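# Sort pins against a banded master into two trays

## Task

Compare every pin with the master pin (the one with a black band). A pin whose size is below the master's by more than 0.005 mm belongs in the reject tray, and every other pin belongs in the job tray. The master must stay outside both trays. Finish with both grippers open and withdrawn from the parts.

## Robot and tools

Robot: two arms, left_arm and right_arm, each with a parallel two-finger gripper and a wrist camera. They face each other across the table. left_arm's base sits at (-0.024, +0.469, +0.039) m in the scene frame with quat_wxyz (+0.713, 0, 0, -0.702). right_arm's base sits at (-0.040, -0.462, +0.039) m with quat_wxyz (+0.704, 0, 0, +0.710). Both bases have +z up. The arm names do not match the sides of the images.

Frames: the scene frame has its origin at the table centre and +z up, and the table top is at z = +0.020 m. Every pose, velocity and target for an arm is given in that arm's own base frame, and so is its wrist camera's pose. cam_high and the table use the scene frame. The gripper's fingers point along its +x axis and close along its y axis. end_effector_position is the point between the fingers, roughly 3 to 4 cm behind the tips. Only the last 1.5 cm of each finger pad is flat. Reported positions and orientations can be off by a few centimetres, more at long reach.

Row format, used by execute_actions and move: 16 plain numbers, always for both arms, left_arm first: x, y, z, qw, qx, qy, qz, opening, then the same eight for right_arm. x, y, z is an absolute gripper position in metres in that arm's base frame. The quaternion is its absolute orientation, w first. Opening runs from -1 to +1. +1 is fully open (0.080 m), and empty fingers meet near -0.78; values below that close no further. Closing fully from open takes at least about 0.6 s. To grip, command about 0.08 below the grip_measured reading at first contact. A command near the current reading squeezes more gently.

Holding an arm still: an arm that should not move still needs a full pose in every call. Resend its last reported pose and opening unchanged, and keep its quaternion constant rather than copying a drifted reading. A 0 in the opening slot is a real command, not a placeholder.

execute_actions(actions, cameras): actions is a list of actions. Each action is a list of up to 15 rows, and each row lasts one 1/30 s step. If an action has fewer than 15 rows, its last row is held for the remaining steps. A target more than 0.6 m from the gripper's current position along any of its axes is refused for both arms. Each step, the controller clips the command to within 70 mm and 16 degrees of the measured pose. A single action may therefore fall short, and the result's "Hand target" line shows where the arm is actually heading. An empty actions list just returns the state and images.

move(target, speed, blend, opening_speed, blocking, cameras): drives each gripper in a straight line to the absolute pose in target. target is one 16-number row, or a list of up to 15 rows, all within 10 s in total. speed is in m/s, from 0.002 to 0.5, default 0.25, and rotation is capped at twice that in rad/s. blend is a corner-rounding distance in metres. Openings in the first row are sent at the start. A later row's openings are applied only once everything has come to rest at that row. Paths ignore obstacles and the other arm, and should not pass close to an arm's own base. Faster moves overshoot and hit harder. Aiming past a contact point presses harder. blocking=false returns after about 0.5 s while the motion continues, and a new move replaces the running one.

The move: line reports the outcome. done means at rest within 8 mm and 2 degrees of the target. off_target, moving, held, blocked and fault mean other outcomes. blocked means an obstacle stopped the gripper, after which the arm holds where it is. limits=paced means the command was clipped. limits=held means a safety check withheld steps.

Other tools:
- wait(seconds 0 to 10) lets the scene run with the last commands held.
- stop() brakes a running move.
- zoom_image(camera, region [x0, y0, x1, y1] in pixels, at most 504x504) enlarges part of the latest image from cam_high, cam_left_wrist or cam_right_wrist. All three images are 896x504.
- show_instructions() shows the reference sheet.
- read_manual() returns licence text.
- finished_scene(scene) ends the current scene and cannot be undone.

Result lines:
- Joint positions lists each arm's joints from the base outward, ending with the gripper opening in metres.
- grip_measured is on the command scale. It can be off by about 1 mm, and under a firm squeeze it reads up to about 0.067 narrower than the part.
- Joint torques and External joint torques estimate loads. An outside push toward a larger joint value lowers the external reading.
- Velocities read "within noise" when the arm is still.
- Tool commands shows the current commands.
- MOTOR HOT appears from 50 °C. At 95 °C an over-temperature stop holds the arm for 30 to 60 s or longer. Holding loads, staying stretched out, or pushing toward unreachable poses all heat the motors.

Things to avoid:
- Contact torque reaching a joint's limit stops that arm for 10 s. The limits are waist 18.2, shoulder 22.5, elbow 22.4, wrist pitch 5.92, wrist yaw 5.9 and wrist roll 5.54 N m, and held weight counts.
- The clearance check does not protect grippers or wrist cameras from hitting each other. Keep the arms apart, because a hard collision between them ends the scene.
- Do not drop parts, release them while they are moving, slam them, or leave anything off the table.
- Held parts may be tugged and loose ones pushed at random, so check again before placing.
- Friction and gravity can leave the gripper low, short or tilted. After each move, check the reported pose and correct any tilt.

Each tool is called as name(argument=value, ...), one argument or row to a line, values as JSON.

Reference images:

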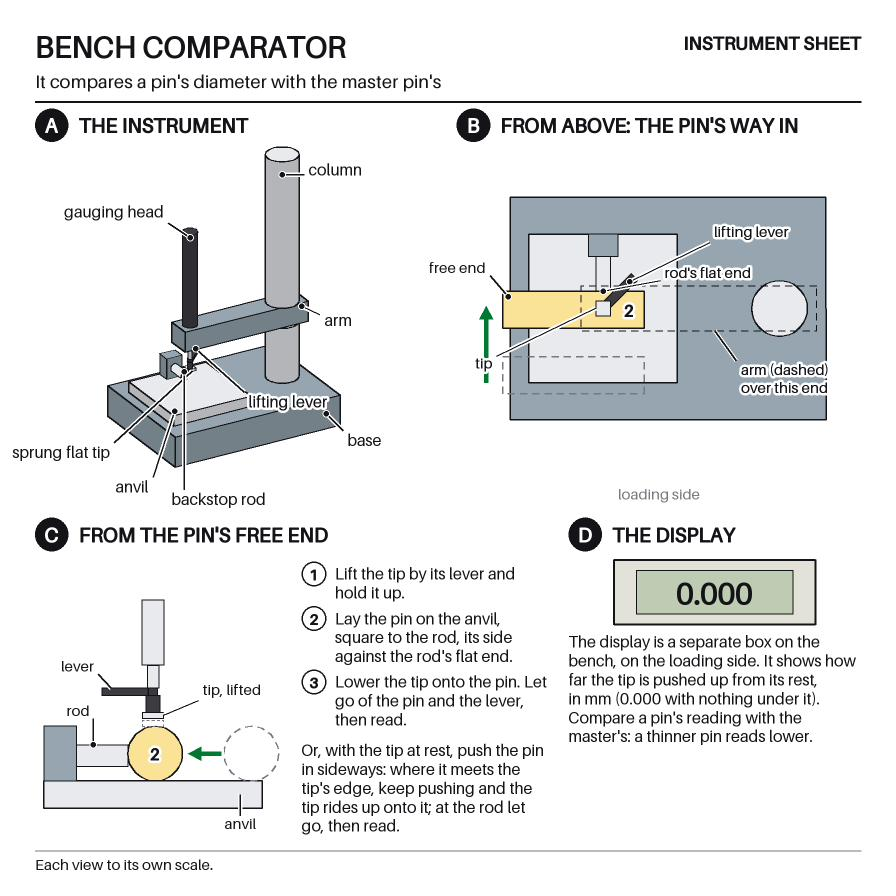

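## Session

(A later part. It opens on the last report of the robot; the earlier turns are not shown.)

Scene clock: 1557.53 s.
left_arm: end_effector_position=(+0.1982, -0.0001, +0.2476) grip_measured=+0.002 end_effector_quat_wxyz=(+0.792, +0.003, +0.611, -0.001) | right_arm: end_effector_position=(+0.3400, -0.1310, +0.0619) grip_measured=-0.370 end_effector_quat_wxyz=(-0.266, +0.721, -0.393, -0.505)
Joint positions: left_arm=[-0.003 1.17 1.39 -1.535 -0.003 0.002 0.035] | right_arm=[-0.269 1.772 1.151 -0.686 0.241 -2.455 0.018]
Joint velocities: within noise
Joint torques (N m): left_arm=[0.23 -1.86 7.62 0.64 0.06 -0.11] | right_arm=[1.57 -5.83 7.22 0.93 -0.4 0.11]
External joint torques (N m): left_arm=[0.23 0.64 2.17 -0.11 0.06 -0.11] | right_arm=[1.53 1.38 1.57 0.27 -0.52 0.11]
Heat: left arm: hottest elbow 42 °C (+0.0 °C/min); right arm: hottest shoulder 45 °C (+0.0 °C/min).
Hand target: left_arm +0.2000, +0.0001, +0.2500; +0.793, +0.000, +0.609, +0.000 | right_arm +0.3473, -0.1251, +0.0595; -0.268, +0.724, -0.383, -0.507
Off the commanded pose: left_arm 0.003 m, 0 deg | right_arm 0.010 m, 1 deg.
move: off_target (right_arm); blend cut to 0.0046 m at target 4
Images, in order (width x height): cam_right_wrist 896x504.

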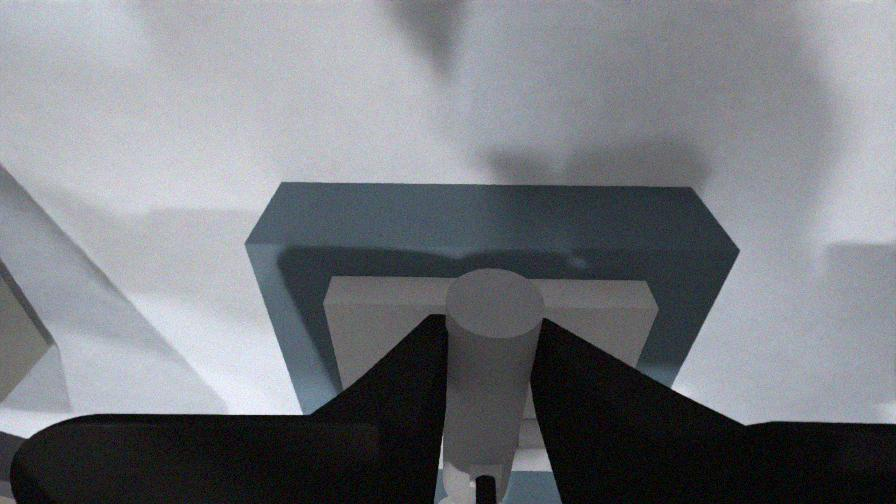

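move(
  target=[
    [0.20,0,0.25,0.793,0,0.609,0,0.0,0.3420,-0.1292,0.0600,0.2684,-0.7240,0.3833,0.5069,-0.45],
    [0.20,0,0.25,0.793,0,0.609,0,0.0,0.3420,-0.1292,0.0600,0.2684,-0.7240,0.3833,0.5069,0.1],
    [0.20,0,0.25,0.793,0,0.609,0,0.0,0.3200,-0.096,0.10,0.2684,-0.7240,0.3833,0.5069,0.1],
    [0.20,0,0.25,0.793,0,0.609,0,0.0,0.275,-0.02,0.12,0.2684,-0.7240,0.3833,0.5069,0.1],
  ],
  speed=[0.03,0.03,0.1,0.25],
  blend=[0,0,0.01,0],
  opening_speed=0.8,
  cameras=["cam_high","cam_right_wrist"],
)

zoom_image(
  camera="cam_high",
  region=[545, 197, 570, 221],
)

zoom_image(
  camera="cam_high",
  region=[530, 180, 600, 240],
)

Scene clock: 1578.63 s.
left_arm: end_effector_position=(+0.1982, -0.0001, +0.2476) grip_measured=+0.002 end_effector_quat_wxyz=(+0.792, +0.003, +0.611, -0.001) | right_arm: end_effector_position=(+0.2776, -0.0204, +0.1202) grip_measured=+0.097 end_effector_quat_wxyz=(-0.269, +0.724, -0.382, -0.507)
Joint positions: left_arm=[-0.003 1.17 1.39 -1.535 -0.003 0.002 0.035] | right_arm=[0.088 1.45 1.062 -1.006 0.301 -2.109 0.039]
Joint velocities: within noise
Joint torques (N m): left_arm=[0.21 -1.85 7.64 0.64 0.04 -0.1] | right_arm=[0.3 -6.36 4.71 0.15 0.23 0.2]
External joint torques (N m): left_arm=[0.21 0.68 2.15 -0.11 0.05 -0.1] | right_arm=[0.3 -1.42 -1.17 -0.41 0.08 0.2]
Heat: left arm: hottest elbow 42 °C (+0.0 °C/min); right arm: hottest shoulder 43 °C (-2.0 °C/min).
Hand target: left_arm +0.2000, +0.0001, +0.2500; +0.793, +0.000, +0.609, +0.000 | right_arm +0.2750, -0.0200, +0.1200; -0.268, +0.724, -0.383, -0.507
Off the commanded pose: left_arm 0.003 m, 0 deg | right_arm 0.003 m, 0 deg.
move: done
Images, in order (width x height): cam_high 896x504, cam_right_wrist 896x504.

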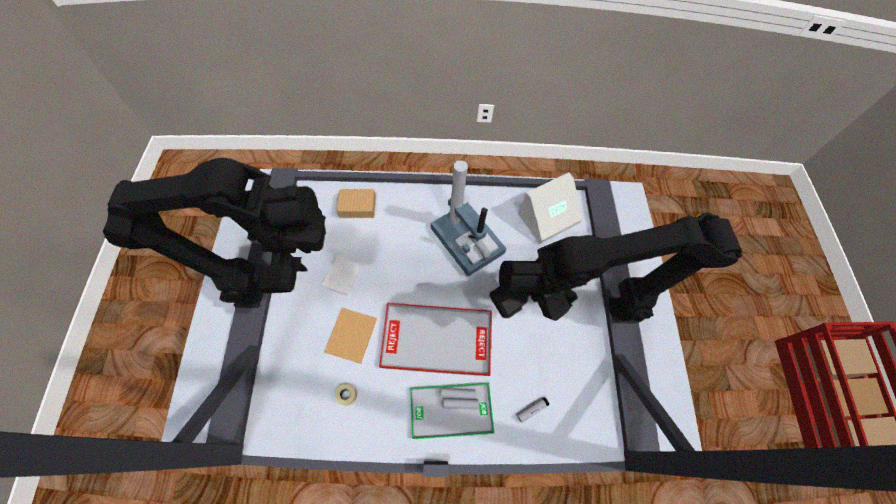

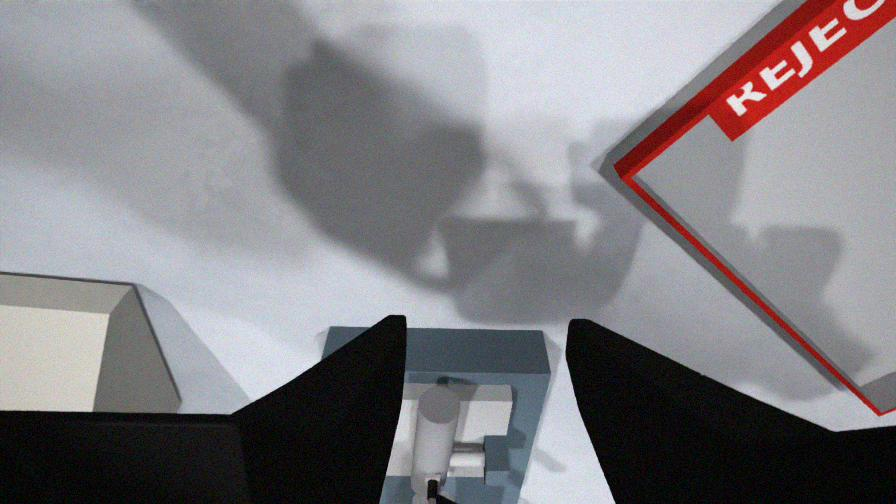

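Scaled by 20.160 from the camera's 896x504 image, which has a finer 1280x720 frame.

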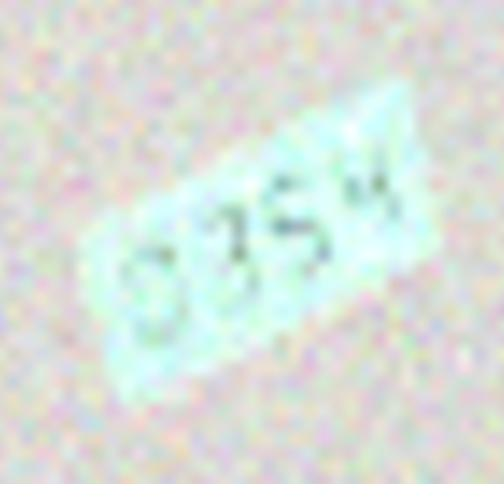

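Scaled by 7.200 from the camera's 896x504 image, which has a finer 1280x720 frame.

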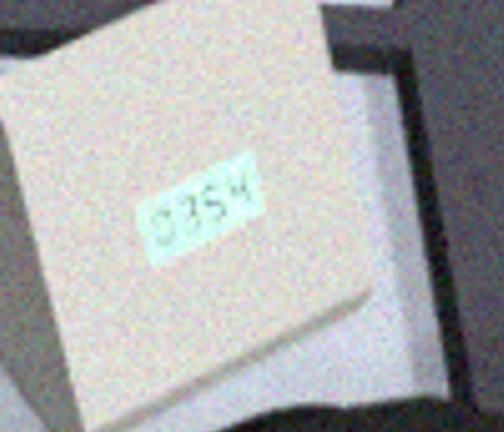

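move(
  target=[
    [0.20,0,0.25,0.793,0,0.609,0,0.0,0.3200,-0.096,0.095,0.2684,-0.7240,0.3833,0.5069,0.1],
    [0.20,0,0.25,0.793,0,0.609,0,0.0,0.3420,-0.1315,0.0580,0.2684,-0.7240,0.3833,0.5069,0.1],
    [0.20,0,0.25,0.793,0,0.609,0,0.0,0.3420,-0.1315,0.0580,0.2684,-0.7240,0.3833,0.5069,-0.45],
    [0.20,0,0.25,0.793,0,0.609,0,0.0,0.3165,-0.1490,0.0605,0.2684,-0.7240,0.3833,0.5069,-0.45],
    [0.20,0,0.25,0.793,0,0.609,0,0.0,0.2970,-0.150,0.10,0.2684,-0.7240,0.3833,0.5069,-0.45],
  ],
  speed=[0.25,0.1,0.1,0.08,0.2],
  blend=[0.01,0,0,0.005,0],
  opening_speed=1,
  cameras=["cam_right_wrist"],
)

move(
  target=[
    [0.20,0,0.25,0.793,0,0.609,0,0.0,0.30,0.03,0.13,0.1500,-0.7700,0.2800,0.5500,-0.45],
    [0.20,0,0.25,0.793,0,0.609,0,0.0,0.378,0.258,0.08,0.0025,-0.8192,0.0036,0.5736,-0.45],
    [0.20,0,0.25,0.793,0,0.609,0,0.0,0.3760,0.2580,0.035,0.0025,-0.8192,0.0036,0.5736,-0.45],
  ],
  speed=[0.3,0.3,0.08],
  blend=[0.05,0.01,0],
  cameras=["cam_high","cam_right_wrist"],
)

Scene clock: 1637.60 s.
left_arm: end_effector_position=(+0.1982, -0.0001, +0.2476) grip_measured=+0.002 end_effector_quat_wxyz=(+0.792, +0.003, +0.611, -0.001) | right_arm: end_effector_position=(+0.2941, -0.1477, +0.0920) grip_measured=-0.366 end_effector_quat_wxyz=(-0.268, +0.716, -0.384, -0.517)
Joint positions: left_arm=[-0.003 1.17 1.39 -1.535 -0.003 0.002 0.035] | right_arm=[-0.378 1.601 1.09 -0.793 0.192 -2.572 0.019]
Joint velocities: within noise
Joint torques (N m): left_arm=[0.21 -1.87 7.63 0.63 0.05 -0.1] | right_arm=[-0.34 -8.22 7.32 0.44 0.1 -0.17]
External joint torques (N m): left_arm=[0.21 0.69 2.11 -0.13 0.06 -0.1] | right_arm=[-0.37 -2.09 1.4 -0.26 0 -0.17]
Heat: left arm: hottest elbow 43 °C (+1.0 °C/min); right arm: hottest shoulder 40 °C (-3.0 °C/min).
Hand target: left_arm +0.2000, +0.0001, +0.2500; +0.793, +0.000, +0.609, +0.000 | right_arm +0.2969, -0.1500, +0.1000; -0.268, +0.724, -0.383, -0.507
Off the commanded pose: left_arm 0.003 m, 0 deg | right_arm 0.009 m, 1 deg.
move: off_target (right_arm)
Images, in order (width x height): cam_right_wrist 896x504.

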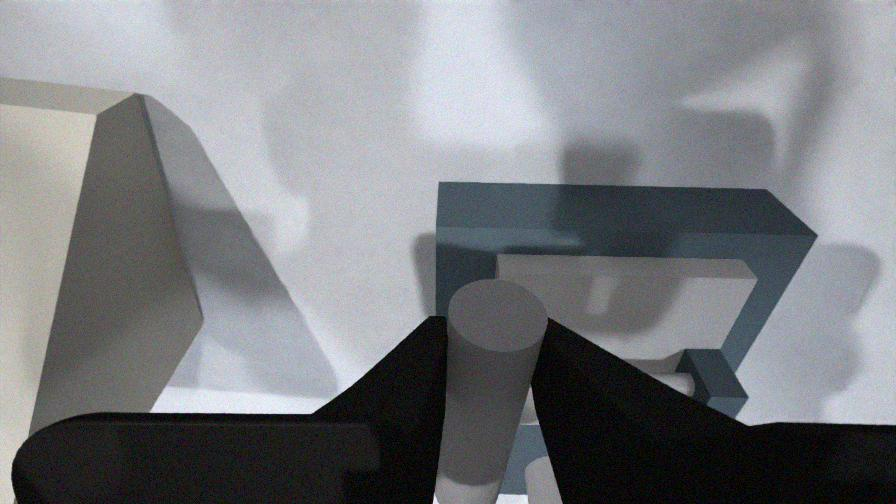

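Scene clock: 1640.40 s.
left_arm: end_effector_position=(+0.1982, -0.0001, +0.2476) grip_measured=+0.002 end_effector_quat_wxyz=(+0.792, +0.003, +0.611, -0.001) | right_arm: end_effector_position=(+0.3766, +0.2579, +0.0377) grip_measured=-0.366 end_effector_quat_wxyz=(-0.006, +0.820, -0.004, -0.573)
Joint positions: left_arm=[-0.003 1.17 1.39 -1.535 -0.003 0.002 0.035] | right_arm=[0.671 2.122 1.541 -0.71 0.215 -2.486 0.019]
Joint velocities: within noise
Joint torques (N m): left_arm=[0.23 -1.89 7.64 0.64 0.04 -0.11] | right_arm=[0.16 -9.83 5.41 0.63 0.15 -0.12]
External joint torques (N m): left_arm=[0.21 0.62 2.13 -0.12 0.05 -0.11] | right_arm=[0.16 0 -0.4 -0.08 0.04 -0.12]
Heat: left arm: hottest elbow 43 °C (+1.0 °C/min); right arm: hottest shoulder 40 °C (-3.0 °C/min).
Hand target: left_arm +0.2000, +0.0001, +0.2500; +0.793, +0.000, +0.609, +0.000 | right_arm +0.3760, +0.2579, +0.0350; -0.002, +0.819, -0.004, -0.574
Off the commanded pose: left_arm 0.003 m, 0 deg | right_arm 0.003 m, 0 deg.
move: done
Images, in order (width x height): cam_high 896x504, cam_right_wrist 896x504.

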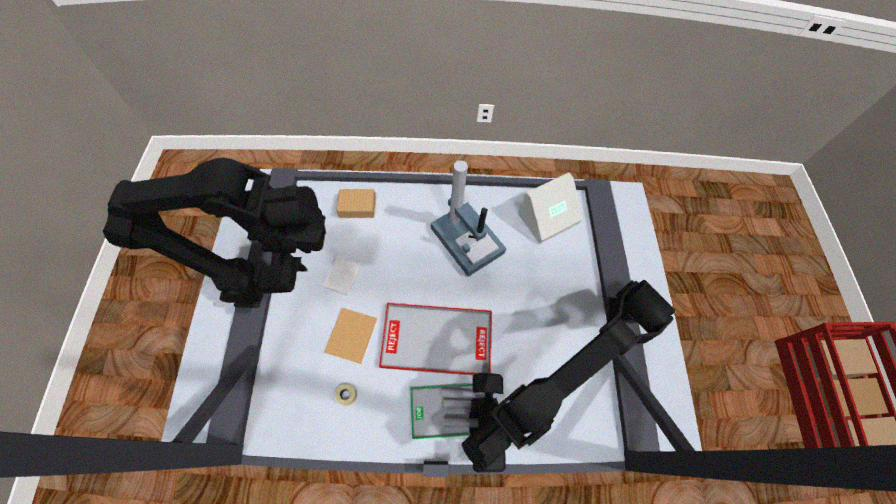

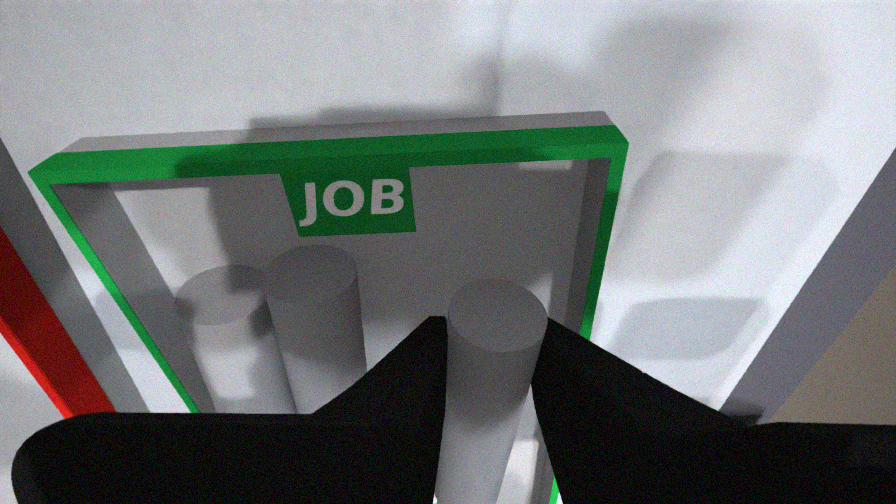

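move(
  target=[
    [0.20,0,0.25,0.793,0,0.609,0,0.0,0.3760,0.2545,0.0215,0.0025,-0.8192,0.0036,0.5736,-0.45],
    [0.20,0,0.25,0.793,0,0.609,0,0.0,0.3760,0.2545,0.0215,0.0025,-0.8192,0.0036,0.5736,-0.18],
    [0.20,0,0.25,0.793,0,0.609,0,0.0,0.3560,0.2550,0.08,0.0025,-0.8192,0.0036,0.5736,-0.18],
    [0.20,0,0.25,0.793,0,0.609,0,0.0,0.25,0.10,0.16,0.3290,-0.6711,0.4699,0.4699,-0.18],
  ],
  speed=[0.05,0.05,0.12,0.3],
  blend=[0,0,0.0,0],
  opening_speed=0.6,
  cameras=["cam_high","cam_right_wrist"],
)

zoom_image(
  camera="cam_high",
  region=[400, 370, 560, 450],
)

Scene clock: 1661.77 s.
left_arm: end_effector_position=(+0.1982, -0.0001, +0.2476) grip_measured=+0.002 end_effector_quat_wxyz=(+0.792, +0.003, +0.611, -0.001) | right_arm: end_effector_position=(+0.2521, +0.1020, +0.1600) grip_measured=-0.183 end_effector_quat_wxyz=(-0.327, +0.673, -0.467, -0.471)
Joint positions: left_arm=[-0.003 1.17 1.39 -1.535 -0.003 0.002 0.035] | right_arm=[0.571 1.613 1.379 -1.414 0.342 -1.343 0.027]
Joint velocities: within noise
Joint torques (N m): left_arm=[0.26 -1.87 7.65 0.64 0.04 -0.12] | right_arm=[-0.33 -7.34 4.42 -0.17 0.11 0.19]
External joint torques (N m): left_arm=[0.26 0.67 2.15 -0.11 0.04 -0.12] | right_arm=[-0.32 -1.42 -1.17 -0.34 -0.06 0.19]
Heat: left arm: hottest elbow 43 °C (+1.0 °C/min); right arm: hottest shoulder 42 °C (+1.0 °C/min).
Hand target: left_arm +0.2000, +0.0001, +0.2500; +0.793, +0.000, +0.609, +0.000 | right_arm +0.2500, +0.1000, +0.1600; -0.329, +0.671, -0.470, -0.470
Off the commanded pose: left_arm 0.003 m, 0 deg | right_arm 0.003 m, 0 deg.
move: done
Images, in order (width x height): cam_high 896x504, cam_right_wrist 896x504.

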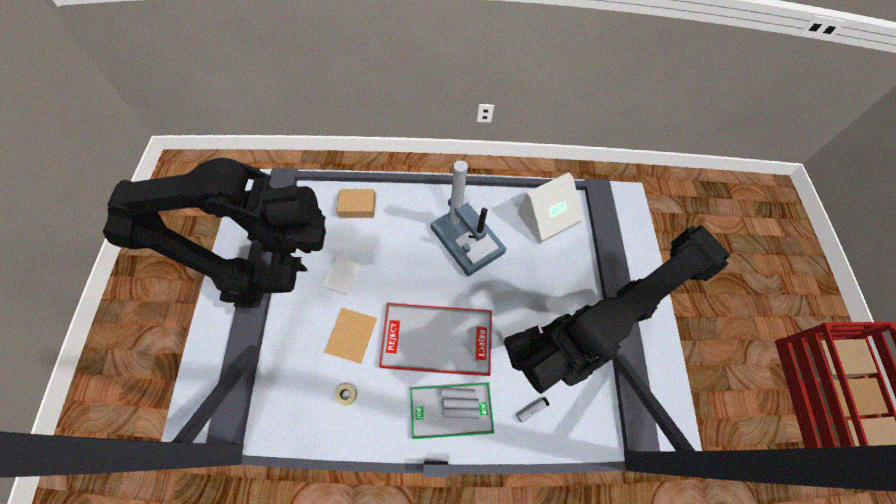

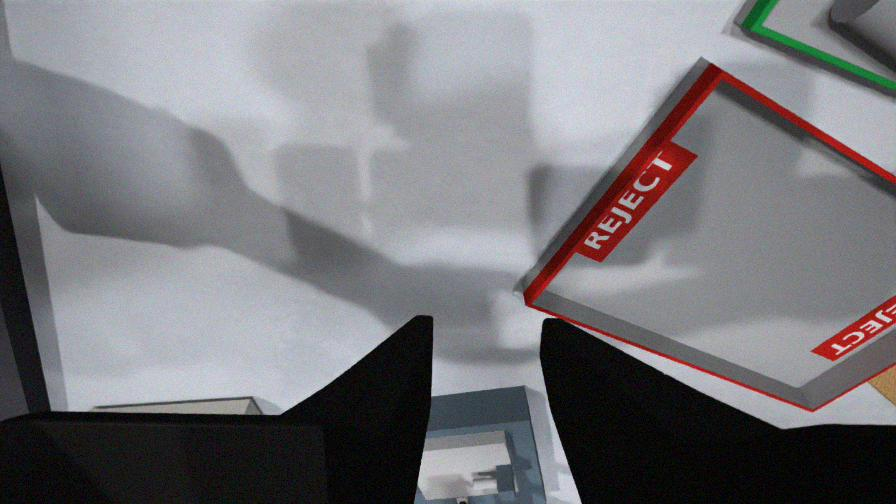

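Scaled by 3.150 from the camera's 896x504 image, which has a finer 1280x720 frame.

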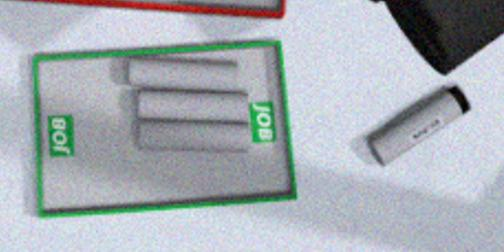

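finished_scene(
  scene=1,
)

The scene is finished: the task was done.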